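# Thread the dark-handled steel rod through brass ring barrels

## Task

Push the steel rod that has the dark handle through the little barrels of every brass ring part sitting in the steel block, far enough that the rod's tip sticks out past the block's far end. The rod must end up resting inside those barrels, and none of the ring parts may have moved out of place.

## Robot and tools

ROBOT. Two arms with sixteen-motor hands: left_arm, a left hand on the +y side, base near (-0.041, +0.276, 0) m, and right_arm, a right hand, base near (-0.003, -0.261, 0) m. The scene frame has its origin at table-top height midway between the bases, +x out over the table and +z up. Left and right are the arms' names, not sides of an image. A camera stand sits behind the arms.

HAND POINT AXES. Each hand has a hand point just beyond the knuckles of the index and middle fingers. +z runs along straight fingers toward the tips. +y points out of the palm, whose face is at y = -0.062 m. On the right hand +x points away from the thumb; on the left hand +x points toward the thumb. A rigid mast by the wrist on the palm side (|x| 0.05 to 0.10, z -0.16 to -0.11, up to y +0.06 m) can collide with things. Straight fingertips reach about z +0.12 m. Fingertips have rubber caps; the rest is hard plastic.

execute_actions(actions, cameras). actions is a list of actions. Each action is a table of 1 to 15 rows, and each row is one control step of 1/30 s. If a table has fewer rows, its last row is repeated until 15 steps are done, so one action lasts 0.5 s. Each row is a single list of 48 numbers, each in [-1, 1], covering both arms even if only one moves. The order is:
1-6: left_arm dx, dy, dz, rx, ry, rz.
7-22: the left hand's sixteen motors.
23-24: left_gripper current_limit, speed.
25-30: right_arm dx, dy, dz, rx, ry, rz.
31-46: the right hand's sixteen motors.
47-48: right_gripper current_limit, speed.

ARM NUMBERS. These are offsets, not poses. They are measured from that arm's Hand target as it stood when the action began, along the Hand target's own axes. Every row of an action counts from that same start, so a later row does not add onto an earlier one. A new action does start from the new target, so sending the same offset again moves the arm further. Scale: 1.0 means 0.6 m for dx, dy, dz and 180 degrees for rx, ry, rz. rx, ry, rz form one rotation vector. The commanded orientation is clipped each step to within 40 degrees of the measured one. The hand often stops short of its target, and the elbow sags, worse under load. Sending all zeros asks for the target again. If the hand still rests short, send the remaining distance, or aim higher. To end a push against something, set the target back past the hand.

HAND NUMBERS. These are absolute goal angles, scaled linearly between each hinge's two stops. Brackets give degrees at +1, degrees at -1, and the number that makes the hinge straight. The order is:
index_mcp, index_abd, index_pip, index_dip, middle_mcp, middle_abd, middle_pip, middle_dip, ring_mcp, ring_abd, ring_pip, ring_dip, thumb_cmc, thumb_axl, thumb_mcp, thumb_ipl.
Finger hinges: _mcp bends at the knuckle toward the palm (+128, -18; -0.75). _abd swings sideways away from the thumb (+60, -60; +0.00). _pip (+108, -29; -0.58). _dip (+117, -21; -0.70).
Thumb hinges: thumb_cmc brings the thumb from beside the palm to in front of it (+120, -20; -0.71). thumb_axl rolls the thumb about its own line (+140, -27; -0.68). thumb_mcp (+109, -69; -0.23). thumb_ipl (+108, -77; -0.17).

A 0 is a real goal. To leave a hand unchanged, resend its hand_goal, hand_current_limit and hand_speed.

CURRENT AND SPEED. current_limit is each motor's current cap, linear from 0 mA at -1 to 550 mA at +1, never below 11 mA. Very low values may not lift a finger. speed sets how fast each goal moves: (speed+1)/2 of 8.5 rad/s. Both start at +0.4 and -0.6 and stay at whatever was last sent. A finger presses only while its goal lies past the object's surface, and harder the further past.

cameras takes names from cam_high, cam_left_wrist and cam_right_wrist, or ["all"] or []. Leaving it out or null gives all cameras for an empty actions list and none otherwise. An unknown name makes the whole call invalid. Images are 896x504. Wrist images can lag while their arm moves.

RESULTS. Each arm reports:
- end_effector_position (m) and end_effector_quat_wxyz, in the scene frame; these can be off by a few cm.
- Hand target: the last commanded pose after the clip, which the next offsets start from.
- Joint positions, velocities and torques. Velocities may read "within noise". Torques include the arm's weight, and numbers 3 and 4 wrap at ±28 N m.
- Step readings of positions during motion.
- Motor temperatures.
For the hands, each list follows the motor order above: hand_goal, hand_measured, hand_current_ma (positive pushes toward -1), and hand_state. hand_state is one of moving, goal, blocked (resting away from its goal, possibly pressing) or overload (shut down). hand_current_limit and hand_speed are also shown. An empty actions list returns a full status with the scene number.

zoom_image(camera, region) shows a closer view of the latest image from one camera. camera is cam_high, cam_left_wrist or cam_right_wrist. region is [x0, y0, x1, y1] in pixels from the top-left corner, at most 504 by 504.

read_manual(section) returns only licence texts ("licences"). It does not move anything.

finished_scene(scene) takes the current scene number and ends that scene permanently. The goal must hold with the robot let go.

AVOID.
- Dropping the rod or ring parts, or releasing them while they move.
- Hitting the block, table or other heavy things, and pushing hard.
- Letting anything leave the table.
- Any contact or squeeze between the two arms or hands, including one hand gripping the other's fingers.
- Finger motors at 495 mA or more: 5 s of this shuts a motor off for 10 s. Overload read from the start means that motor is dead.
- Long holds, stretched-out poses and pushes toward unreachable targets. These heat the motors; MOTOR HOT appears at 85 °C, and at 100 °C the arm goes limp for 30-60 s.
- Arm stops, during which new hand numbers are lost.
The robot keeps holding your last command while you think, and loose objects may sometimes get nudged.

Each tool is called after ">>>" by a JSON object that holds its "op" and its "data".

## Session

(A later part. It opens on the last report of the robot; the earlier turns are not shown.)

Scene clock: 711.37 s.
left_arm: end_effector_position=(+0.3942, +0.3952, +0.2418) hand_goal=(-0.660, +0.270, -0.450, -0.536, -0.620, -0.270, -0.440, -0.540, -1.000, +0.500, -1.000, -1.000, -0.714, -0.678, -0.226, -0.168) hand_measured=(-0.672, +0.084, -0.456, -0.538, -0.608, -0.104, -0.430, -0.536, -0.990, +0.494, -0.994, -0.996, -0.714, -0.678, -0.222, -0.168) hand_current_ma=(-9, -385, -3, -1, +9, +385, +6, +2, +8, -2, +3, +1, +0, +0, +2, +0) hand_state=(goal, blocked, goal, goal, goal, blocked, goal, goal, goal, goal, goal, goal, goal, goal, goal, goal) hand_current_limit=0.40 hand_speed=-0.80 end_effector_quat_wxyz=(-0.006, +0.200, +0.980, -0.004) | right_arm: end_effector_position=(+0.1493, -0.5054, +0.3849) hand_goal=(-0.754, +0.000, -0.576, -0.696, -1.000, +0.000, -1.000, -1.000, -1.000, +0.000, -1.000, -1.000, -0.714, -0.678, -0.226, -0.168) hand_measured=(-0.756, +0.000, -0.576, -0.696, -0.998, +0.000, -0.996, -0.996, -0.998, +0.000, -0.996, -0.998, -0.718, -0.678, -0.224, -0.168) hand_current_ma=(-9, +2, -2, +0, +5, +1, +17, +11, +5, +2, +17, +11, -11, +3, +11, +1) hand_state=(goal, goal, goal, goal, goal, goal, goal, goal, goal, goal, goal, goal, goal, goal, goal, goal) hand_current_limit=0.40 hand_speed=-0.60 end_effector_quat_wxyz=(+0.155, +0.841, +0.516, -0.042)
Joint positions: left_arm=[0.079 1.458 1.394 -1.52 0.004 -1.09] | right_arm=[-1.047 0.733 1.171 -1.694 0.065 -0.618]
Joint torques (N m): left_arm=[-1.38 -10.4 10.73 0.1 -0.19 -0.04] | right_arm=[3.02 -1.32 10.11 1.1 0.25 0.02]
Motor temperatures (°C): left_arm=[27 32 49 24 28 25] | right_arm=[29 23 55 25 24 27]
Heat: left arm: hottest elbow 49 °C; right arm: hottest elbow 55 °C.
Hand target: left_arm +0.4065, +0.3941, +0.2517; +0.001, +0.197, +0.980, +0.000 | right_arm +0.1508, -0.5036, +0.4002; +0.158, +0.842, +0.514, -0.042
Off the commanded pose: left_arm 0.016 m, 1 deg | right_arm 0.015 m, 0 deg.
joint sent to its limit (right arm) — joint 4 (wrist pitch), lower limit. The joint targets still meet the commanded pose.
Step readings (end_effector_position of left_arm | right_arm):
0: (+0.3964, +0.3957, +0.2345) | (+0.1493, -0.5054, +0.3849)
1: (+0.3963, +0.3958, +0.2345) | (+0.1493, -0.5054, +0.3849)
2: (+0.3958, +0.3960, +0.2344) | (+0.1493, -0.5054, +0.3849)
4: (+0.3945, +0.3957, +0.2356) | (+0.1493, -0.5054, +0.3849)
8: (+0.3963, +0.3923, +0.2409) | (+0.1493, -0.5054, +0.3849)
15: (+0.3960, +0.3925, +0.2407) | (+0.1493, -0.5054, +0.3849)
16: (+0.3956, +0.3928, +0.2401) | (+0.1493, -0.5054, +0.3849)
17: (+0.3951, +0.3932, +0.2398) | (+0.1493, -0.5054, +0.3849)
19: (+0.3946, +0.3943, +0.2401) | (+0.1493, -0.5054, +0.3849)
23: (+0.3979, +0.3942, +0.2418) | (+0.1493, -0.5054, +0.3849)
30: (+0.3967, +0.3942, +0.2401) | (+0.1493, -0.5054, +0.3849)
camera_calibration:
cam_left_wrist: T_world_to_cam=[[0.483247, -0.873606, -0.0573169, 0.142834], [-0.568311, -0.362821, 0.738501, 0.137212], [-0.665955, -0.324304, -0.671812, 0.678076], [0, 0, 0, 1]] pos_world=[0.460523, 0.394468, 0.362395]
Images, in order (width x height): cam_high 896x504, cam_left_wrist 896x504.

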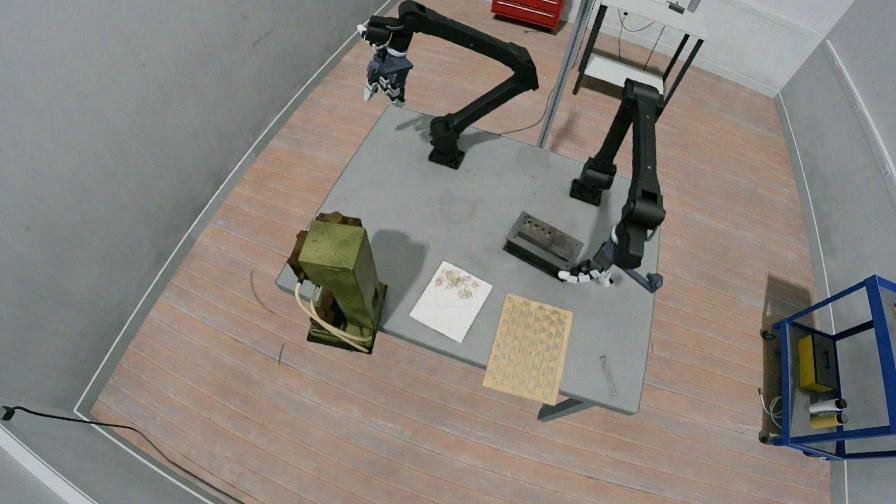

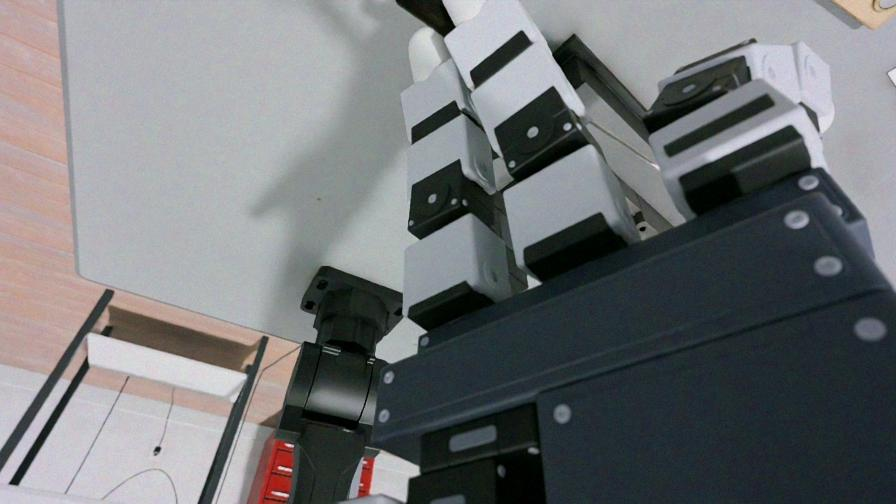

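>>> {"op": "execute_actions", "data": {"actions": [[[0.005,-0.025,0,0,0,0,-0.66,0.27,-0.45,-0.535,-0.62,-0.27,-0.44,-0.54,-1,0.5,-1,-1,-0.714,-0.678,-0.226,-0.168,0.4,-0.8,0,0,0,0,0,0,-0.754,0,-0.576,-0.696,-1,0,-1,-1,-1,0,-1,-1,-0.714,-0.678,-0.226,-0.168,0.4,-0.6],[0.01,-0.05,0,0,0,0,-0.66,0.27,-0.45,-0.535,-0.62,-0.27,-0.44,-0.54,-1,0.5,-1,-1,-0.714,-0.678,-0.226,-0.168,0.4,-0.8,0,0,0,0,0,0,-0.754,0,-0.576,-0.696,-1,0,-1,-1,-1,0,-1,-1,-0.714,-0.678,-0.226,-0.168,0.4,-0.6],[0.0133,-0.0742,0,0,0,0,-0.66,0.27,-0.45,-0.535,-0.62,-0.27,-0.44,-0.54,-1,0.5,-1,-1,-0.714,-0.678,-0.226,-0.168,0.4,-0.8,0,0,0,0,0,0,-0.754,0,-0.576,-0.696,-1,0,-1,-1,-1,0,-1,-1,-0.714,-0.678,-0.226,-0.168,0.4,-0.6]],[[0.005,-0.025,0,0,0,0,-0.66,0.27,-0.45,-0.535,-0.62,-0.27,-0.44,-0.54,-1,0.5,-1,-1,-0.714,-0.678,-0.226,-0.168,0.4,-0.8,0,0,0,0,0,0,-0.754,0,-0.576,-0.696,-1,0,-1,-1,-1,0,-1,-1,-0.714,-0.678,-0.226,-0.168,0.4,-0.6],[0.01,-0.05,0,0,0,0,-0.66,0.27,-0.45,-0.535,-0.62,-0.27,-0.44,-0.54,-1,0.5,-1,-1,-0.714,-0.678,-0.226,-0.168,0.4,-0.8,0,0,0,0,0,0,-0.754,0,-0.576,-0.696,-1,0,-1,-1,-1,0,-1,-1,-0.714,-0.678,-0.226,-0.168,0.4,-0.6],[0.0133,-0.0742,0,0,0,0,-0.66,0.27,-0.45,-0.535,-0.62,-0.27,-0.44,-0.54,-1,0.5,-1,-1,-0.714,-0.678,-0.226,-0.168,0.4,-0.8,0,0,0,0,0,0,-0.754,0,-0.576,-0.696,-1,0,-1,-1,-1,0,-1,-1,-0.714,-0.678,-0.226,-0.168,0.4,-0.6]]], "cameras": ["cam_left_wrist", "cam_high"]}}

>>> {"op": "zoom_image", "data": {"camera": "cam_high", "region": [505, 195, 625, 295]}}

>>> {"op": "zoom_image", "data": {"camera": "cam_left_wrist", "region": [380, 0, 780, 240]}}

Scene clock: 716.30 s.
left_arm: end_effector_position=(+0.3612, +0.3180, +0.2515) hand_goal=(-0.660, +0.270, -0.450, -0.536, -0.620, -0.270, -0.440, -0.540, -1.000, +0.500, -1.000, -1.000, -0.714, -0.678, -0.226, -0.168) hand_measured=(-0.672, +0.084, -0.456, -0.538, -0.608, -0.104, -0.430, -0.536, -0.990, +0.494, -0.994, -0.996, -0.714, -0.678, -0.222, -0.168) hand_current_ma=(-10, -385, -3, -1, +9, +385, +6, +2, +6, -2, +3, +1, +0, +0, +2, +0) hand_state=(goal, blocked, goal, goal, goal, blocked, goal, goal, goal, goal, goal, goal, goal, goal, goal, goal) hand_current_limit=0.40 hand_speed=-0.80 end_effector_quat_wxyz=(+0.003, +0.202, +0.979, -0.001) | right_arm: end_effector_position=(+0.1493, -0.5054, +0.3849) hand_goal=(-0.754, +0.000, -0.576, -0.696, -1.000, +0.000, -1.000, -1.000, -1.000, +0.000, -1.000, -1.000, -0.714, -0.678, -0.226, -0.168) hand_measured=(-0.756, +0.000, -0.576, -0.696, -0.998, +0.000, -0.996, -0.996, -0.998, +0.000, -0.996, -0.998, -0.718, -0.678, -0.224, -0.168) hand_current_ma=(-9, +2, -2, +0, +5, +1, +17, +11, +5, +2, +17, +11, -11, +3, +11, +1) hand_state=(goal, goal, goal, goal, goal, goal, goal, goal, goal, goal, goal, goal, goal, goal, goal, goal) hand_current_limit=0.40 hand_speed=-0.60 end_effector_quat_wxyz=(+0.155, +0.841, +0.516, -0.042)
Joint positions: left_arm=[-0.112 1.361 1.319 -1.523 0.003 -1.278] | right_arm=[-1.047 0.733 1.171 -1.694 0.065 -0.618]
Joint torques (N m): left_arm=[-1.03 -10.52 7.1 0.03 -0.19 -0.04] | right_arm=[2.26 -1.26 10.19 1.43 0.24 0.03]
Motor temperatures (°C): left_arm=[27 32 49 24 28 25] | right_arm=[29 23 55 25 24 27]
Heat: left arm: hottest elbow 49 °C; right arm: hottest elbow 55 °C.
Hand target: left_arm +0.3573, +0.3180, +0.2515; +0.001, +0.197, +0.980, +0.000 | right_arm +0.1508, -0.5036, +0.4002; +0.158, +0.842, +0.514, -0.042
Off the commanded pose: left_arm 0.004 m, 1 deg | right_arm 0.015 m, 0 deg.
joint sent to its limit (right arm) — joint 4 (wrist pitch), lower limit. The joint targets still meet the commanded pose.
Step readings (end_effector_position of left_arm | right_arm):
0: (+0.3942, +0.3952, +0.2418) | (+0.1493, -0.5054, +0.3849)
1: (+0.3942, +0.3951, +0.2418) | (+0.1493, -0.5054, +0.3849)
2: (+0.3942, +0.3942, +0.2418) | (+0.1493, -0.5054, +0.3849)
4: (+0.3941, +0.3911, +0.2423) | (+0.1493, -0.5054, +0.3849)
8: (+0.3920, +0.3704, +0.2454) | (+0.1493, -0.5054, +0.3849)
15: (+0.3876, +0.3555, +0.2527) | (+0.1493, -0.5054, +0.3849)
16: (+0.3873, +0.3556, +0.2527) | (+0.1493, -0.5054, +0.3849)
17: (+0.3864, +0.3552, +0.2523) | (+0.1493, -0.5054, +0.3849)
19: (+0.3815, +0.3526, +0.2499) | (+0.1493, -0.5054, +0.3849)
23: (+0.3679, +0.3329, +0.2463) | (+0.1493, -0.5054, +0.3849)
30: (+0.3624, +0.3178, +0.2515) | (+0.1493, -0.5054, +0.3849)
camera_calibration:
cam_left_wrist: T_world_to_cam=[[0.481328, -0.875172, -0.0489651, 0.0909505], [-0.584123, -0.361904, 0.726516, 0.0917393], [-0.653547, -0.32109, -0.685403, 0.635535], [0, 0, 0, 1]] pos_world=[0.425162, 0.316862, 0.3734]
Images, in order (width x height): cam_high 896x504, cam_left_wrist 896x504.

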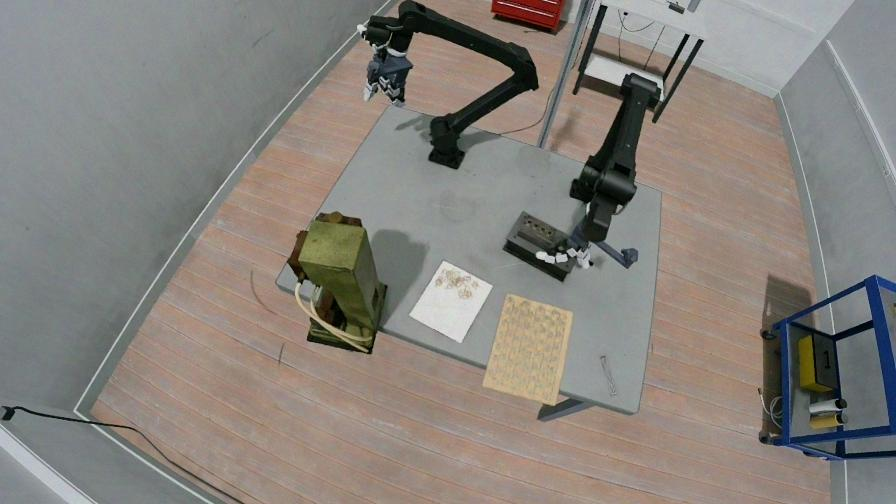

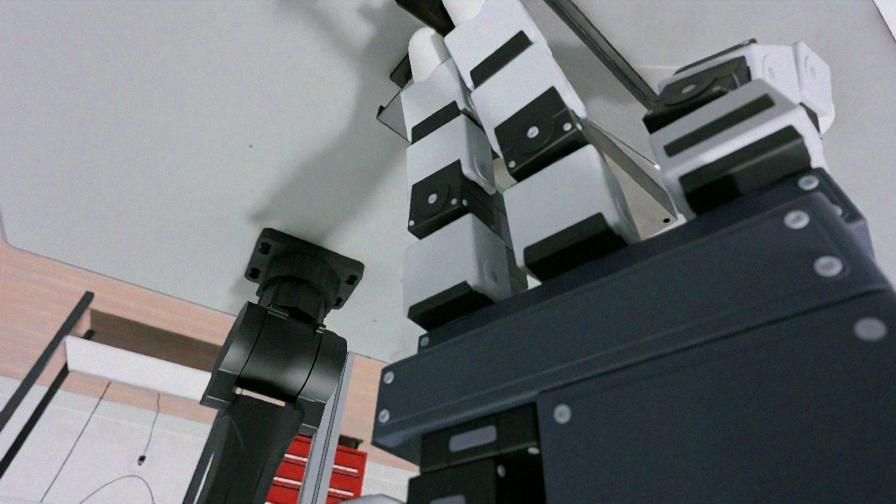

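Scaled by 4.200 from the camera's 896x504 image, which has a finer 1280x720 frame.

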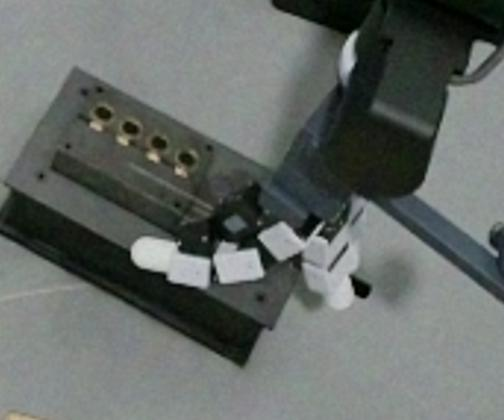

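Scaled by 1.260 from the camera's 896x504 image, which has a finer 1280x720 frame.

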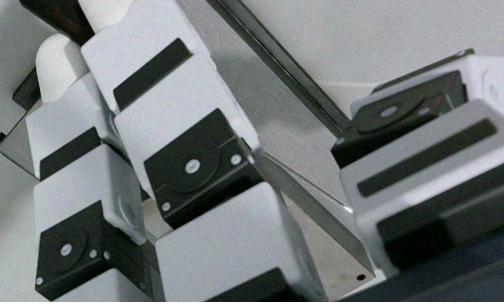

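>>> {"op": "execute_actions", "data": {"actions": [[[0,0,0,0,0,0.036,-0.66,0.27,-0.45,-0.535,-0.62,-0.27,-0.44,-0.54,-1,0.5,-1,-1,-0.714,-0.678,-0.226,-0.168,0.4,-0.8,0,0,0,0,0,0,-0.754,0,-0.576,-0.696,-1,0,-1,-1,-1,0,-1,-1,-0.714,-0.678,-0.226,-0.168,0.4,-0.6],[0,0,0,0,0,0.072,-0.66,0.27,-0.45,-0.535,-0.62,-0.27,-0.44,-0.54,-1,0.5,-1,-1,-0.714,-0.678,-0.226,-0.168,0.4,-0.8,0,0,0,0,0,0,-0.754,0,-0.576,-0.696,-1,0,-1,-1,-1,0,-1,-1,-0.714,-0.678,-0.226,-0.168,0.4,-0.6]],[[0,0,0.03,0,0,0,-0.66,0.27,-0.45,-0.535,-0.62,-0.27,-0.44,-0.54,-1,0.5,-1,-1,-0.714,-0.678,-0.226,-0.168,0.4,-0.8,0,0,0,0,0,0,-0.754,0,-0.576,-0.696,-1,0,-1,-1,-1,0,-1,-1,-0.714,-0.678,-0.226,-0.168,0.4,-0.6]]], "cameras": ["cam_left_wrist", "cam_high"]}}

>>> {"op": "zoom_image", "data": {"camera": "cam_high", "region": [505, 195, 625, 295]}}

>>> {"op": "zoom_image", "data": {"camera": "cam_left_wrist", "region": [540, 40, 740, 240]}}

Scene clock: 719.80 s.
left_arm: end_effector_position=(+0.3560, +0.3167, +0.2345) hand_goal=(-0.660, +0.270, -0.450, -0.536, -0.620, -0.270, -0.440, -0.540, -1.000, +0.500, -1.000, -1.000, -0.714, -0.678, -0.226, -0.168) hand_measured=(-0.672, +0.084, -0.456, -0.538, -0.608, -0.104, -0.430, -0.536, -0.990, +0.494, -0.994, -0.996, -0.714, -0.678, -0.222, -0.168) hand_current_ma=(-10, -385, -3, -1, +9, +385, +6, +2, +6, -2, +3, +1, +0, +0, +2, +0) hand_state=(goal, blocked, goal, goal, goal, blocked, goal, goal, goal, goal, goal, goal, goal, goal, goal, goal) hand_current_limit=0.40 hand_speed=-0.80 end_effector_quat_wxyz=(-0.001, +0.304, +0.953, +0.000) | right_arm: end_effector_position=(+0.1493, -0.5054, +0.3849) hand_goal=(-0.754, +0.000, -0.576, -0.696, -1.000, +0.000, -1.000, -1.000, -1.000, +0.000, -1.000, -1.000, -0.714, -0.678, -0.226, -0.168) hand_measured=(-0.756, +0.000, -0.576, -0.696, -0.998, +0.000, -0.996, -0.996, -0.998, +0.000, -0.996, -0.998, -0.718, -0.678, -0.224, -0.168) hand_current_ma=(-9, +2, -2, +0, +5, +1, +17, +11, +5, +2, +17, +11, -11, +3, +11, +1) hand_state=(goal, goal, goal, goal, goal, goal, goal, goal, goal, goal, goal, goal, goal, goal, goal, goal) hand_current_limit=0.40 hand_speed=-0.60 end_effector_quat_wxyz=(+0.155, +0.841, +0.516, -0.042)
Joint positions: left_arm=[-0.112 1.308 1.225 -1.49 -0.001 -1.067] | right_arm=[-1.047 0.733 1.171 -1.694 0.065 -0.618]
Joint torques (N m): left_arm=[-0.44 -9.58 7.38 0.54 -0.07 0.23] | right_arm=[3.02 -0.79 10.04 1.11 0.31 0.08]
Motor temperatures (°C): left_arm=[27 32 49 24 28 25] | right_arm=[29 23 55 25 24 27]
Heat: left arm: hottest elbow 49 °C; right arm: hottest elbow 55 °C.
Hand target: left_arm +0.3574, +0.3180, +0.2336; +0.002, +0.307, +0.952, +0.000 | right_arm +0.1508, -0.5036, +0.4002; +0.158, +0.842, +0.514, -0.042
Off the commanded pose: left_arm 0.002 m, 0 deg | right_arm 0.015 m, 0 deg.
joint sent to its limit (right arm) — joint 4 (wrist pitch), lower limit. The joint targets still meet the commanded pose.
Step readings (end_effector_position of left_arm | right_arm):
0: (+0.3611, +0.3180, +0.2515) | (+0.1493, -0.5054, +0.3849)
1: (+0.3611, +0.3180, +0.2515) | (+0.1493, -0.5054, +0.3849)
2: (+0.3610, +0.3181, +0.2510) | (+0.1493, -0.5054, +0.3849)
4: (+0.3596, +0.3185, +0.2492) | (+0.1493, -0.5054, +0.3849)
8: (+0.3551, +0.3185, +0.2476) | (+0.1493, -0.5054, +0.3849)
15: (+0.3579, +0.3170, +0.2521) | (+0.1493, -0.5054, +0.3849)
16: (+0.3582, +0.3169, +0.2519) | (+0.1493, -0.5054, +0.3849)
17: (+0.3583, +0.3168, +0.2509) | (+0.1493, -0.5054, +0.3849)
19: (+0.3576, +0.3168, +0.2465) | (+0.1493, -0.5054, +0.3849)
23: (+0.3544, +0.3170, +0.2359) | (+0.1493, -0.5054, +0.3849)
30: (+0.3557, +0.3168, +0.2345) | (+0.1493, -0.5054, +0.3849)
camera_calibration:
cam_left_wrist: T_world_to_cam=[[0.286957, -0.956248, -0.0569711, 0.188162], [-0.641264, -0.235935, 0.730147, 0.080141], [-0.711643, -0.172987, -0.680911, 0.59287], [0, 0, 0, 1]] pos_world=[0.419309, 0.301397, 0.355897]
Images, in order (width x height): cam_high 896x504, cam_left_wrist 896x504.

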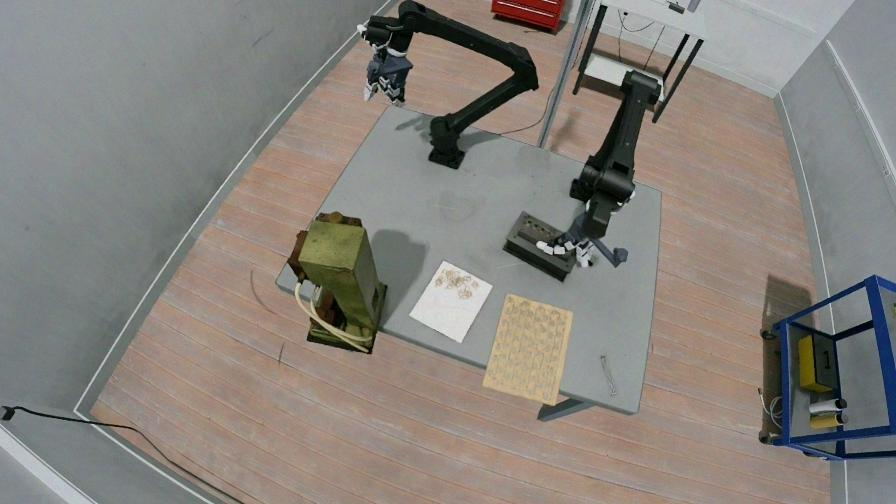

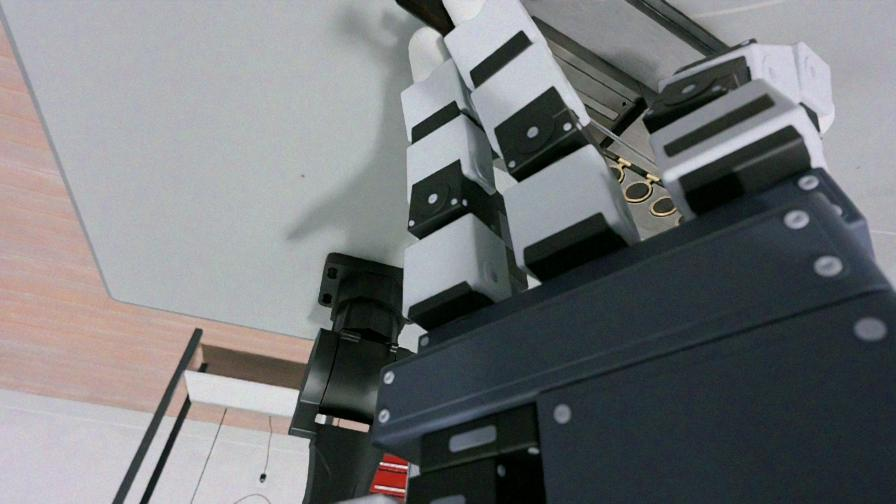

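Scaled by 4.200 from the camera's 896x504 image, which has a finer 1280x720 frame.

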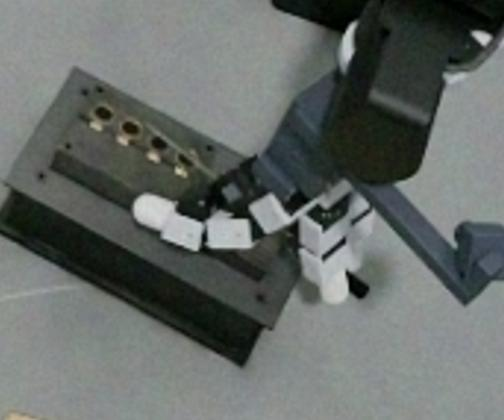

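Scaled by 2.520 from the camera's 896x504 image, which has a finer 1280x720 frame.

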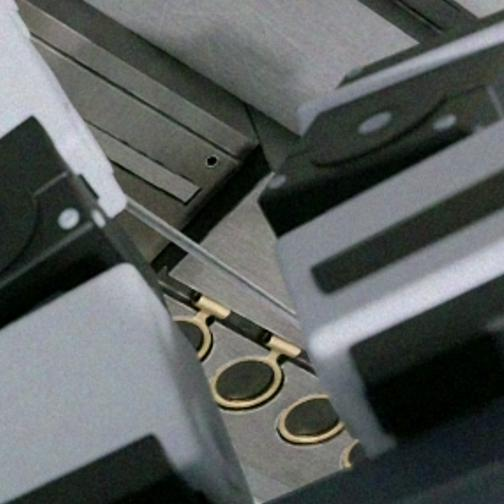

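>>> {"op": "zoom_image", "data": {"camera": "cam_high", "region": [515, 205, 575, 255]}}

>>> {"op": "zoom_image", "data": {"camera": "cam_left_wrist", "region": [570, 90, 690, 210]}}

Scaled by 8.400 from the camera's 896x504 image, which has a finer 1280x720 frame.

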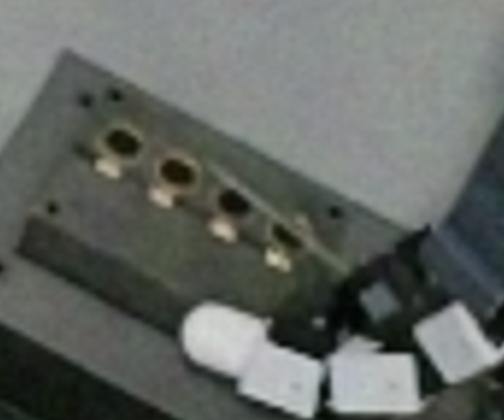

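Scaled by 4.200 from the camera's 896x504 image, which has a finer 1280x720 frame.

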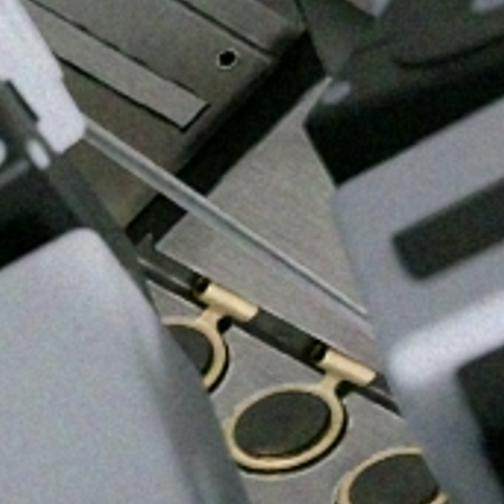

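>>> {"op": "execute_actions", "data": {"actions": [[[0,0,0.0193,0,0,0,-0.66,0.27,-0.45,-0.535,-0.62,-0.27,-0.44,-0.54,-1,0.5,-1,-1,-0.714,-0.678,-0.226,-0.168,0.4,-0.8,0,0,0,0,0,0,-0.754,0,-0.576,-0.696,-1,0,-1,-1,-1,0,-1,-1,-0.714,-0.678,-0.226,-0.168,0.4,-0.6]],[[0,0,0,0,0,0,-0.66,0.2,-0.45,-0.535,-0.62,-0.22,-0.44,-0.54,-1,0.5,-1,-1,-0.714,-0.678,-0.226,-0.168,0.4,-0.9,0,0,0,0,0,0,-0.754,0,-0.576,-0.696,-1,0,-1,-1,-1,0,-1,-1,-0.714,-0.678,-0.226,-0.168,0.4,-0.6]]], "cameras": ["cam_left_wrist", "cam_high"]}}

>>> {"op": "zoom_image", "data": {"camera": "cam_high", "region": [515, 205, 595, 275]}}

>>> {"op": "zoom_image", "data": {"camera": "cam_left_wrist", "region": [570, 90, 690, 210]}}

Scene clock: 725.80 s.
left_arm: end_effector_position=(+0.3559, +0.3167, +0.2243) hand_goal=(-0.660, +0.200, -0.450, -0.536, -0.620, -0.220, -0.440, -0.540, -1.000, +0.500, -1.000, -1.000, -0.714, -0.678, -0.226, -0.168) hand_measured=(-0.672, +0.084, -0.456, -0.538, -0.608, -0.104, -0.430, -0.536, -0.990, +0.494, -0.994, -0.996, -0.714, -0.678, -0.222, -0.168) hand_current_ma=(-10, -244, -3, -1, +9, +246, +6, +2, +6, -2, +3, +1, +0, +0, +2, +0) hand_state=(goal, blocked, goal, goal, goal, blocked, goal, goal, goal, goal, goal, goal, goal, goal, goal, goal) hand_current_limit=0.40 hand_speed=-0.90 end_effector_quat_wxyz=(+0.000, +0.304, +0.953, +0.001) | right_arm: end_effector_position=(+0.1493, -0.5054, +0.3849) hand_goal=(-0.754, +0.000, -0.576, -0.696, -1.000, +0.000, -1.000, -1.000, -1.000, +0.000, -1.000, -1.000, -0.714, -0.678, -0.226, -0.168) hand_measured=(-0.756, +0.000, -0.576, -0.696, -0.998, +0.000, -0.996, -0.996, -0.998, +0.000, -0.996, -0.998, -0.718, -0.678, -0.224, -0.168) hand_current_ma=(-9, +2, -2, +0, +5, +1, +17, +11, +5, +2, +17, +11, -11, +3, +11, +1) hand_state=(goal, goal, goal, goal, goal, goal, goal, goal, goal, goal, goal, goal, goal, goal, goal, goal) hand_current_limit=0.40 hand_speed=-0.60 end_effector_quat_wxyz=(+0.155, +0.841, +0.516, -0.042)
Joint positions: left_arm=[-0.112 1.308 1.198 -1.459 -0.001 -1.066] | right_arm=[-1.047 0.733 1.171 -1.694 0.065 -0.618]
Joint torques (N m): left_arm=[-0.67 -8.94 7.35 0.47 -0.07 0.17] | right_arm=[2.37 -1.44 10.51 1.14 0.28 0.02]
Motor temperatures (°C): left_arm=[27 32 48 24 28 25] | right_arm=[29 23 55 25 24 27]
Heat: left arm: hottest elbow 48 °C; right arm: hottest elbow 55 °C.
Hand target: left_arm +0.3573, +0.3180, +0.2219; +0.001, +0.307, +0.952, +0.000 | right_arm +0.1508, -0.5036, +0.4002; +0.158, +0.842, +0.514, -0.042
Off the commanded pose: left_arm 0.003 m, 0 deg | right_arm 0.015 m, 0 deg.
joint sent to its limit (right arm) — joint 4 (wrist pitch), lower limit. The joint targets still meet the commanded pose.
Step readings (end_effector_position of left_arm | right_arm):
0: (+0.3561, +0.3167, +0.2345) | (+0.1493, -0.5054, +0.3849)
1: (+0.3559, +0.3167, +0.2344) | (+0.1493, -0.5054, +0.3849)
2: (+0.3564, +0.3167, +0.2338) | (+0.1493, -0.5054, +0.3849)
4: (+0.3571, +0.3166, +0.2315) | (+0.1493, -0.5054, +0.3849)
8: (+0.3555, +0.3168, +0.2254) | (+0.1493, -0.5054, +0.3849)
15: (+0.3558, +0.3167, +0.2243) | (+0.1493, -0.5054, +0.3849)
16: (+0.3558, +0.3167, +0.2243) | (+0.1493, -0.5054, +0.3849)
17: (+0.3559, +0.3167, +0.2243) | (+0.1493, -0.5054, +0.3849)
19: (+0.3559, +0.3167, +0.2243) | (+0.1493, -0.5054, +0.3849)
23: (+0.3559, +0.3167, +0.2243) | (+0.1493, -0.5054, +0.3849)
30: (+0.3559, +0.3167, +0.2243) | (+0.1493, -0.5054, +0.3849)
camera_calibration:
cam_left_wrist: T_world_to_cam=[[0.286832, -0.956363, -0.0556456, 0.187397], [-0.643819, -0.235455, 0.728051, 0.0887011], [-0.709383, -0.173003, -0.683261, 0.585498], [0, 0, 0, 1]] pos_world=[0.418698, 0.301398, 0.345897]
Images, in order (width x height): cam_high 896x504, cam_left_wrist 896x504.

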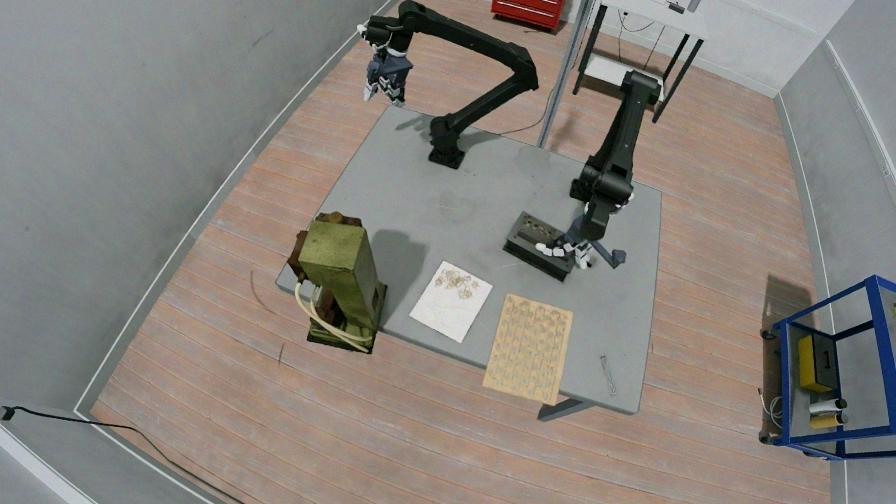

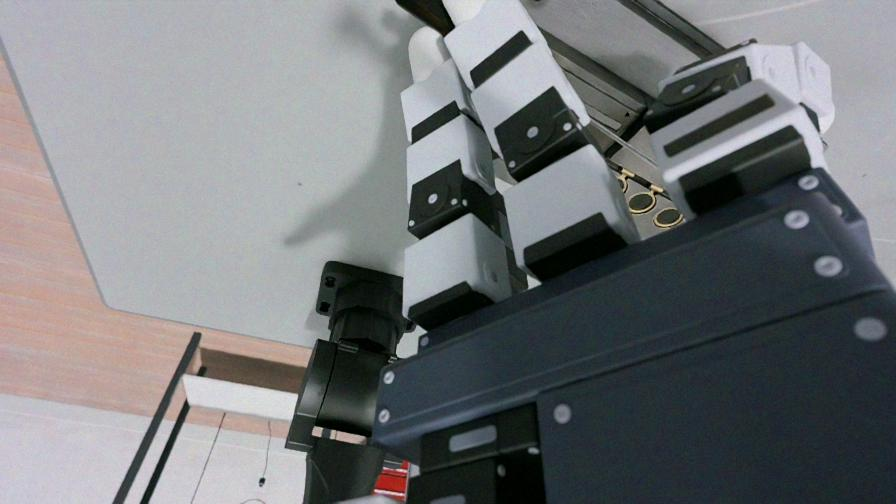

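Scaled by 6.300 from the camera's 896x504 image, which has a finer 1280x720 frame.

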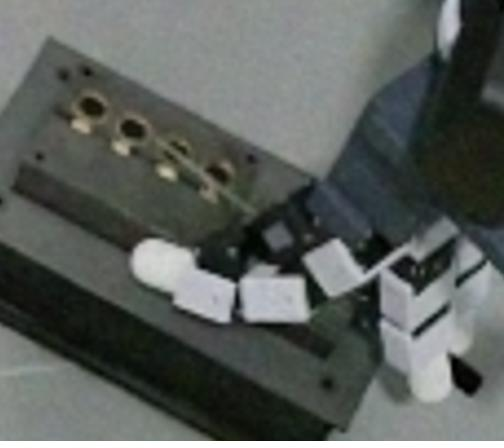

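Scaled by 4.200 from the camera's 896x504 image, which has a finer 1280x720 frame.

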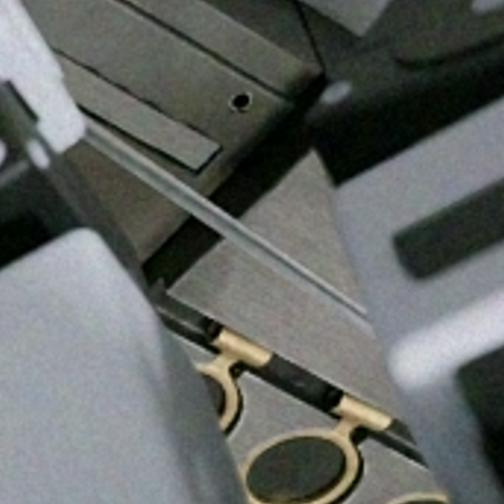

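>>> {"op": "execute_actions", "data": {"actions": [[[0,0,0,0,0,0,-0.66,0.155,-0.45,-0.535,-0.62,-0.175,-0.44,-0.54,-1,0.5,-1,-1,-0.714,-0.678,-0.226,-0.168,0.4,-0.93,0,0,0,0,0,0,-0.754,0,-0.576,-0.696,-1,0,-1,-1,-1,0,-1,-1,-0.714,-0.678,-0.226,-0.168,0.4,-0.6]]], "cameras": ["cam_left_wrist"]}}

>>> {"op": "zoom_image", "data": {"camera": "cam_left_wrist", "region": [570, 90, 690, 210]}}

>>> {"op": "execute_actions", "data": {"actions": [[[0,0,0,0,0,0,-0.66,0.13,-0.45,-0.535,-0.62,-0.15,-0.44,-0.54,-1,0.5,-1,-1,-0.714,-0.678,-0.226,-0.168,0.4,-0.93,0,0,0,0,0,0,-0.754,0,-0.576,-0.696,-1,0,-1,-1,-1,0,-1,-1,-0.714,-0.678,-0.226,-0.168,0.4,-0.6]]], "cameras": ["cam_left_wrist"]}}

>>> {"op": "zoom_image", "data": {"camera": "cam_left_wrist", "region": [570, 90, 690, 210]}}

Scene clock: 727.23 s.
left_arm: end_effector_position=(+0.3559, +0.3167, +0.2243) hand_goal=(-0.660, +0.154, -0.450, -0.536, -0.620, -0.176, -0.440, -0.540, -1.000, +0.500, -1.000, -1.000, -0.714, -0.678, -0.226, -0.168) hand_measured=(-0.672, +0.082, -0.456, -0.538, -0.608, -0.104, -0.430, -0.536, -0.990, +0.494, -0.994, -0.996, -0.714, -0.678, -0.222, -0.168) hand_current_ma=(-10, -116, -3, -1, +9, +116, +6, +2, +6, -2, +3, +1, +0, +0, +2, +0) hand_state=(goal, blocked, goal, goal, goal, blocked, goal, goal, goal, goal, goal, goal, goal, goal, goal, goal) hand_current_limit=0.40 hand_speed=-0.93 end_effector_quat_wxyz=(+0.000, +0.304, +0.953, +0.001) | right_arm: end_effector_position=(+0.1493, -0.5054, +0.3849) hand_goal=(-0.754, +0.000, -0.576, -0.696, -1.000, +0.000, -1.000, -1.000, -1.000, +0.000, -1.000, -1.000, -0.714, -0.678, -0.226, -0.168) hand_measured=(-0.756, +0.000, -0.576, -0.696, -0.998, +0.000, -0.996, -0.996, -0.998, +0.000, -0.996, -0.998, -0.718, -0.678, -0.224, -0.168) hand_current_ma=(-9, +2, -2, +0, +5, +1, +17, +11, +5, +2, +17, +11, -11, +3, +11, +1) hand_state=(goal, goal, goal, goal, goal, goal, goal, goal, goal, goal, goal, goal, goal, goal, goal, goal) hand_current_limit=0.40 hand_speed=-0.60 end_effector_quat_wxyz=(+0.155, +0.841, +0.516, -0.042)
Joint positions: left_arm=[-0.112 1.308 1.198 -1.459 -0.001 -1.066] | right_arm=[-1.047 0.733 1.171 -1.694 0.065 -0.618]
Joint torques (N m): left_arm=[-0.26 -9.11 7.24 0.53 -0.05 0.16] | right_arm=[2.9 -1.14 10.07 1.28 0.25 0.02]
Motor temperatures (°C): left_arm=[27 32 48 24 28 25] | right_arm=[29 23 55 25 24 27]
Heat: left arm: hottest elbow 48 °C; right arm: hottest elbow 55 °C.
Hand target: left_arm +0.3573, +0.3180, +0.2219; +0.001, +0.307, +0.952, +0.000 | right_arm +0.1508, -0.5036, +0.4002; +0.158, +0.842, +0.514, -0.042
Off the commanded pose: left_arm 0.003 m, 0 deg | right_arm 0.015 m, 0 deg.
joint sent to its limit (right arm) — joint 4 (wrist pitch), lower limit. The joint targets still meet the commanded pose.
Step readings (end_effector_position of left_arm | right_arm):
0: (+0.3559, +0.3167, +0.2243) | (+0.1493, -0.5054, +0.3849)
1: (+0.3559, +0.3167, +0.2243) | (+0.1493, -0.5054, +0.3849)
2: (+0.3559, +0.3167, +0.2243) | (+0.1493, -0.5054, +0.3849)
4: (+0.3559, +0.3167, +0.2243) | (+0.1493, -0.5054, +0.3849)
8: (+0.3559, +0.3167, +0.2243) | (+0.1493, -0.5054, +0.3849)
15: (+0.3559, +0.3167, +0.2243) | (+0.1493, -0.5054, +0.3849)
camera_calibration:
cam_left_wrist: T_world_to_cam=[[0.286832, -0.956363, -0.0556456, 0.187397], [-0.643819, -0.235455, 0.728051, 0.0887011], [-0.709383, -0.173003, -0.683261, 0.585498], [0, 0, 0, 1]] pos_world=[0.418698, 0.301398, 0.345897]
Images, in order (width x height): cam_left_wrist 896x504.

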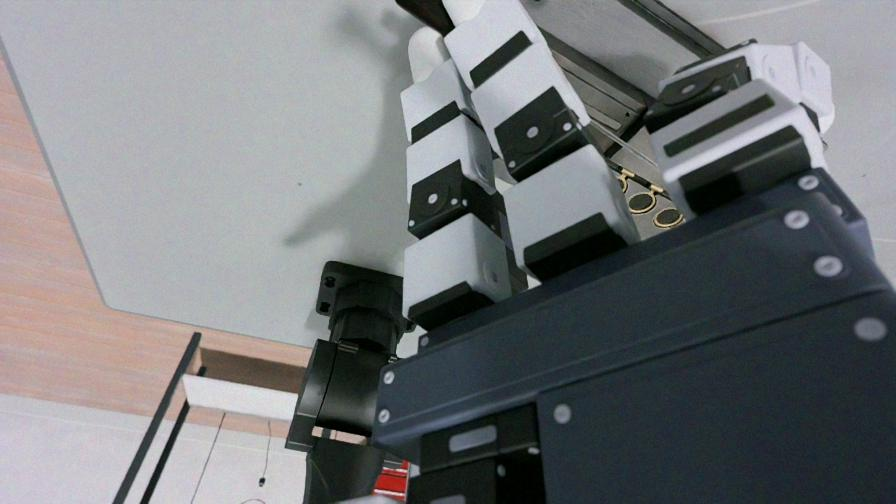

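Scaled by 4.200 from the camera's 896x504 image, which has a finer 1280x720 frame.

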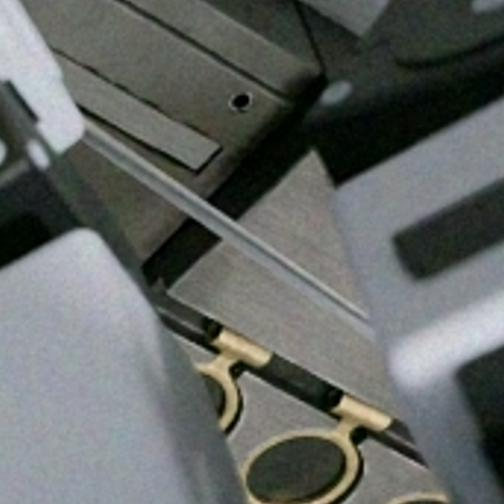

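Scene clock: 727.93 s.
left_arm: end_effector_position=(+0.3559, +0.3167, +0.2243) hand_goal=(-0.660, +0.130, -0.450, -0.536, -0.620, -0.150, -0.440, -0.540, -1.000, +0.500, -1.000, -1.000, -0.714, -0.678, -0.226, -0.168) hand_measured=(-0.672, +0.078, -0.456, -0.538, -0.608, -0.102, -0.430, -0.536, -0.990, +0.494, -0.994, -0.996, -0.714, -0.678, -0.222, -0.168) hand_current_ma=(-10, -69, -3, -1, +9, +61, +6, +2, +6, -2, +3, +1, +0, +0, +2, +0) hand_state=(goal, blocked, goal, goal, goal, blocked, goal, goal, goal, goal, goal, goal, goal, goal, goal, goal) hand_current_limit=0.40 hand_speed=-0.93 end_effector_quat_wxyz=(+0.000, +0.304, +0.953, +0.001) | right_arm: end_effector_position=(+0.1493, -0.5054, +0.3849) hand_goal=(-0.754, +0.000, -0.576, -0.696, -1.000, +0.000, -1.000, -1.000, -1.000, +0.000, -1.000, -1.000, -0.714, -0.678, -0.226, -0.168) hand_measured=(-0.756, +0.000, -0.576, -0.696, -0.998, +0.000, -0.996, -0.996, -0.998, +0.000, -0.996, -0.998, -0.718, -0.678, -0.224, -0.168) hand_current_ma=(-9, +2, -2, +0, +5, +1, +17, +11, +5, +2, +17, +11, -11, +3, +11, +1) hand_state=(goal, goal, goal, goal, goal, goal, goal, goal, goal, goal, goal, goal, goal, goal, goal, goal) hand_current_limit=0.40 hand_speed=-0.60 end_effector_quat_wxyz=(+0.155, +0.841, +0.516, -0.042)
Joint positions: left_arm=[-0.112 1.308 1.198 -1.459 -0.001 -1.066] | right_arm=[-1.047 0.733 1.171 -1.694 0.065 -0.618]
Joint torques (N m): left_arm=[-0.5 -9.52 7.23 0.46 -0.02 0.21] | right_arm=[3.84 -1.2 10.28 1.46 0.29 0]
Motor temperatures (°C): left_arm=[27 32 48 24 28 25] | right_arm=[29 23 55 25 24 27]
Heat: left arm: hottest elbow 48 °C; right arm: hottest elbow 55 °C.
Hand target: left_arm +0.3573, +0.3180, +0.2219; +0.001, +0.307, +0.952, +0.000 | right_arm +0.1508, -0.5036, +0.4002; +0.158, +0.842, +0.514, -0.042
Off the commanded pose: left_arm 0.003 m, 0 deg | right_arm 0.015 m, 0 deg.
joint sent to its limit (right arm) — joint 4 (wrist pitch), lower limit. The joint targets still meet the commanded pose.
Step readings (end_effector_position of left_arm | right_arm):
0: (+0.3559, +0.3167, +0.2243) | (+0.1493, -0.5054, +0.3849)
1: (+0.3559, +0.3167, +0.2243) | (+0.1493, -0.5054, +0.3849)
2: (+0.3559, +0.3167, +0.2243) | (+0.1493, -0.5054, +0.3849)
4: (+0.3559, +0.3167, +0.2243) | (+0.1493, -0.5054, +0.3849)
8: (+0.3559, +0.3167, +0.2243) | (+0.1493, -0.5054, +0.3849)
15: (+0.3559, +0.3167, +0.2243) | (+0.1493, -0.5054, +0.3849)
camera_calibration:
cam_left_wrist: T_world_to_cam=[[0.286832, -0.956363, -0.0556456, 0.187397], [-0.643819, -0.235455, 0.728051, 0.0887011], [-0.709383, -0.173003, -0.683261, 0.585498], [0, 0, 0, 1]] pos_world=[0.418698, 0.301398, 0.345897]
Images, in order (width x height): cam_left_wrist 896x504.

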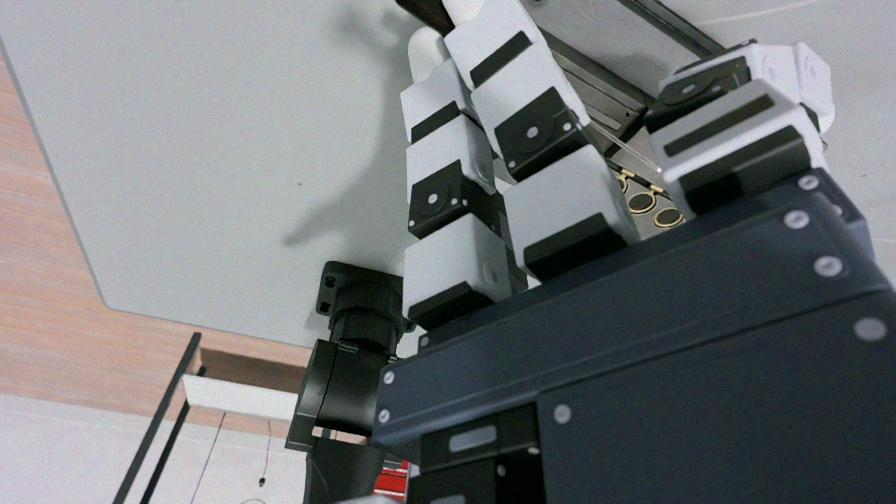

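Scaled by 4.200 from the camera's 896x504 image, which has a finer 1280x720 frame.

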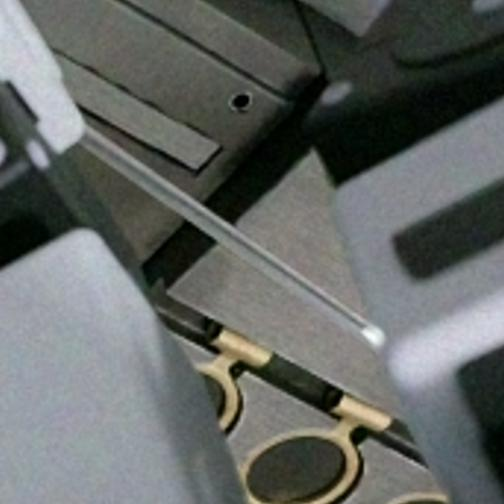

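>>> {"op": "execute_actions", "data": {"actions": [[[0,0,0,0,0,0,-0.66,0.2,-0.45,-0.535,-0.62,-0.22,-0.44,-0.54,-1,0.5,-1,-1,-0.714,-0.678,-0.226,-0.168,0.4,-0.95,0,0,0,0,0,0,-0.754,0,-0.576,-0.696,-1,0,-1,-1,-1,0,-1,-1,-0.714,-0.678,-0.226,-0.168,0.4,-0.6]],[[0,0,0,0,0,0,-0.66,0.25,-0.45,-0.535,-0.62,-0.27,-0.44,-0.54,-1,0.5,-1,-1,-0.714,-0.678,-0.226,-0.168,0.4,-0.95,0,0,0,0,0,0,-0.754,0,-0.576,-0.696,-1,0,-1,-1,-1,0,-1,-1,-0.714,-0.678,-0.226,-0.168,0.4,-0.6]]], "cameras": ["cam_left_wrist", "cam_high"]}}

>>> {"op": "zoom_image", "data": {"camera": "cam_left_wrist", "region": [570, 90, 690, 210]}}

>>> {"op": "zoom_image", "data": {"camera": "cam_high", "region": [515, 205, 595, 275]}}

Scene clock: 730.87 s.
left_arm: end_effector_position=(+0.3559, +0.3167, +0.2243) hand_goal=(-0.660, +0.250, -0.450, -0.536, -0.620, -0.270, -0.440, -0.540, -1.000, +0.500, -1.000, -1.000, -0.714, -0.678, -0.226, -0.168) hand_measured=(-0.672, +0.080, -0.456, -0.538, -0.608, -0.108, -0.430, -0.536, -0.990, +0.494, -0.994, -0.996, -0.714, -0.678, -0.222, -0.168) hand_current_ma=(-10, -385, -3, -1, +9, +385, +6, +2, +6, -2, +3, +1, +0, +0, +2, +0) hand_state=(goal, blocked, goal, goal, goal, blocked, goal, goal, goal, goal, goal, goal, goal, goal, goal, goal) hand_current_limit=0.40 hand_speed=-0.95 end_effector_quat_wxyz=(+0.000, +0.304, +0.953, +0.001) | right_arm: end_effector_position=(+0.1493, -0.5054, +0.3849) hand_goal=(-0.754, +0.000, -0.576, -0.696, -1.000, +0.000, -1.000, -1.000, -1.000, +0.000, -1.000, -1.000, -0.714, -0.678, -0.226, -0.168) hand_measured=(-0.756, +0.000, -0.576, -0.696, -0.998, +0.000, -0.996, -0.996, -0.998, +0.000, -0.996, -0.998, -0.718, -0.678, -0.224, -0.168) hand_current_ma=(-9, +2, -2, +0, +5, +1, +17, +11, +5, +2, +17, +11, -11, +3, +11, +1) hand_state=(goal, goal, goal, goal, goal, goal, goal, goal, goal, goal, goal, goal, goal, goal, goal, goal) hand_current_limit=0.40 hand_speed=-0.60 end_effector_quat_wxyz=(+0.155, +0.841, +0.516, -0.042)
Joint positions: left_arm=[-0.112 1.308 1.198 -1.459 -0.001 -1.066] | right_arm=[-1.047 0.733 1.171 -1.694 0.065 -0.618]
Joint torques (N m): left_arm=[-0.26 -9.29 7.27 0.47 -0.02 0.16] | right_arm=[3.55 -1.49 10.29 1.18 0.32 0.05]
Motor temperatures (°C): left_arm=[27 31 49 24 28 25] | right_arm=[29 23 55 25 24 27]
Heat: left arm: hottest elbow 49 °C; right arm: hottest elbow 55 °C.
Hand target: left_arm +0.3573, +0.3180, +0.2219; +0.001, +0.307, +0.952, +0.000 | right_arm +0.1508, -0.5036, +0.4002; +0.158, +0.842, +0.514, -0.042
Off the commanded pose: left_arm 0.003 m, 0 deg | right_arm 0.015 m, 0 deg.
joint sent to its limit (right arm) — joint 4 (wrist pitch), lower limit. The joint targets still meet the commanded pose.
Step readings (end_effector_position of left_arm | right_arm):
0: (+0.3559, +0.3167, +0.2243) | (+0.1493, -0.5054, +0.3849)
1: (+0.3559, +0.3167, +0.2243) | (+0.1493, -0.5054, +0.3849)
2: (+0.3559, +0.3167, +0.2243) | (+0.1493, -0.5054, +0.3849)
4: (+0.3559, +0.3167, +0.2243) | (+0.1493, -0.5054, +0.3849)
8: (+0.3559, +0.3167, +0.2243) | (+0.1493, -0.5054, +0.3849)
15: (+0.3559, +0.3167, +0.2243) | (+0.1493, -0.5054, +0.3849)
16: (+0.3559, +0.3167, +0.2243) | (+0.1493, -0.5054, +0.3849)
17: (+0.3559, +0.3167, +0.2243) | (+0.1493, -0.5054, +0.3849)
19: (+0.3559, +0.3167, +0.2243) | (+0.1493, -0.5054, +0.3849)
23: (+0.3559, +0.3167, +0.2243) | (+0.1493, -0.5054, +0.3849)
30: (+0.3559, +0.3167, +0.2243) | (+0.1493, -0.5054, +0.3849)
camera_calibration:
cam_left_wrist: T_world_to_cam=[[0.286832, -0.956363, -0.0556456, 0.187397], [-0.643819, -0.235455, 0.728051, 0.0887011], [-0.709383, -0.173003, -0.683261, 0.585498], [0, 0, 0, 1]] pos_world=[0.418698, 0.301398, 0.345897]
Images, in order (width x height): cam_high 896x504, cam_left_wrist 896x504.

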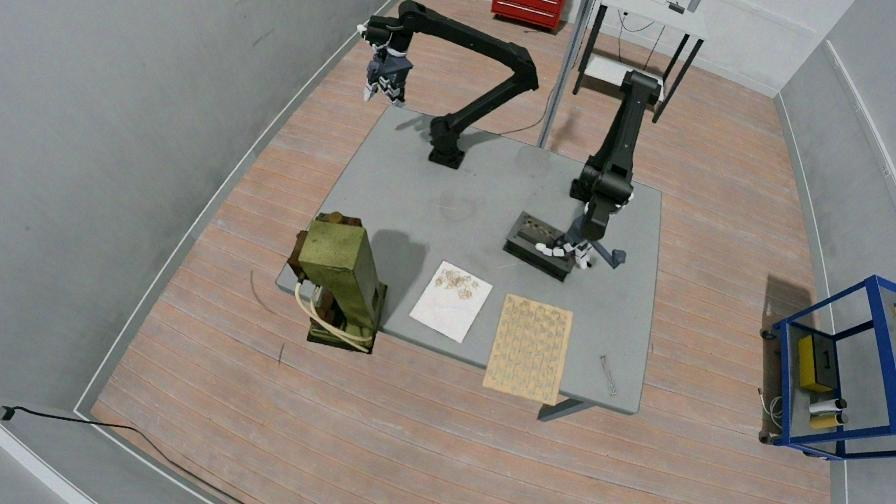

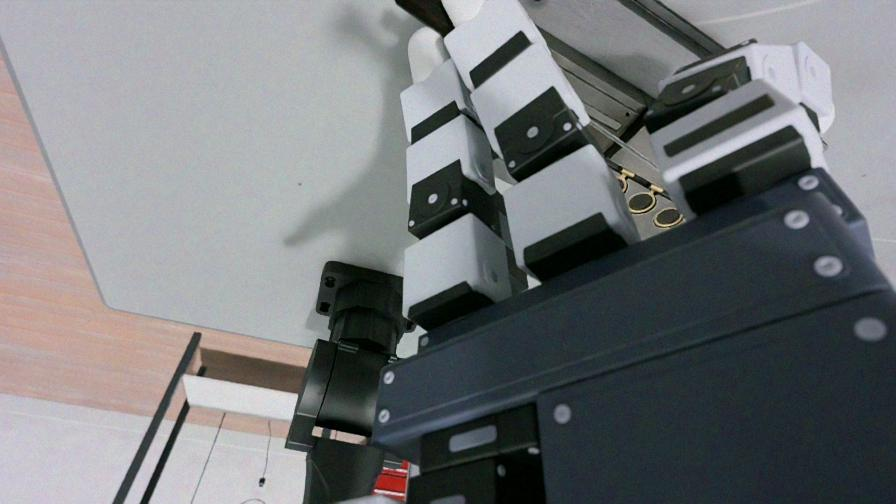

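Scaled by 4.200 from the camera's 896x504 image, which has a finer 1280x720 frame.

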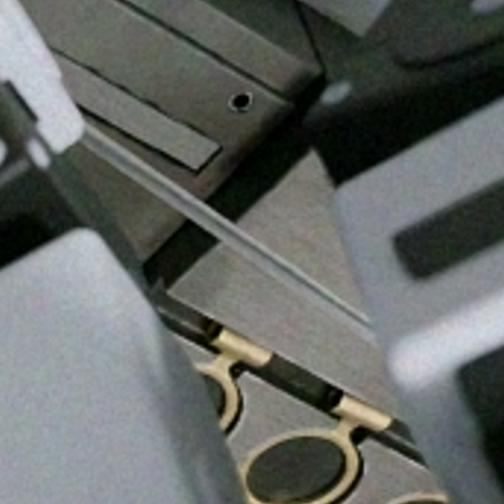

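Scaled by 6.300 from the camera's 896x504 image, which has a finer 1280x720 frame.

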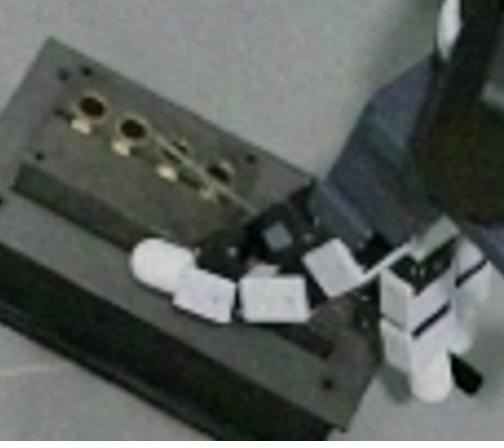

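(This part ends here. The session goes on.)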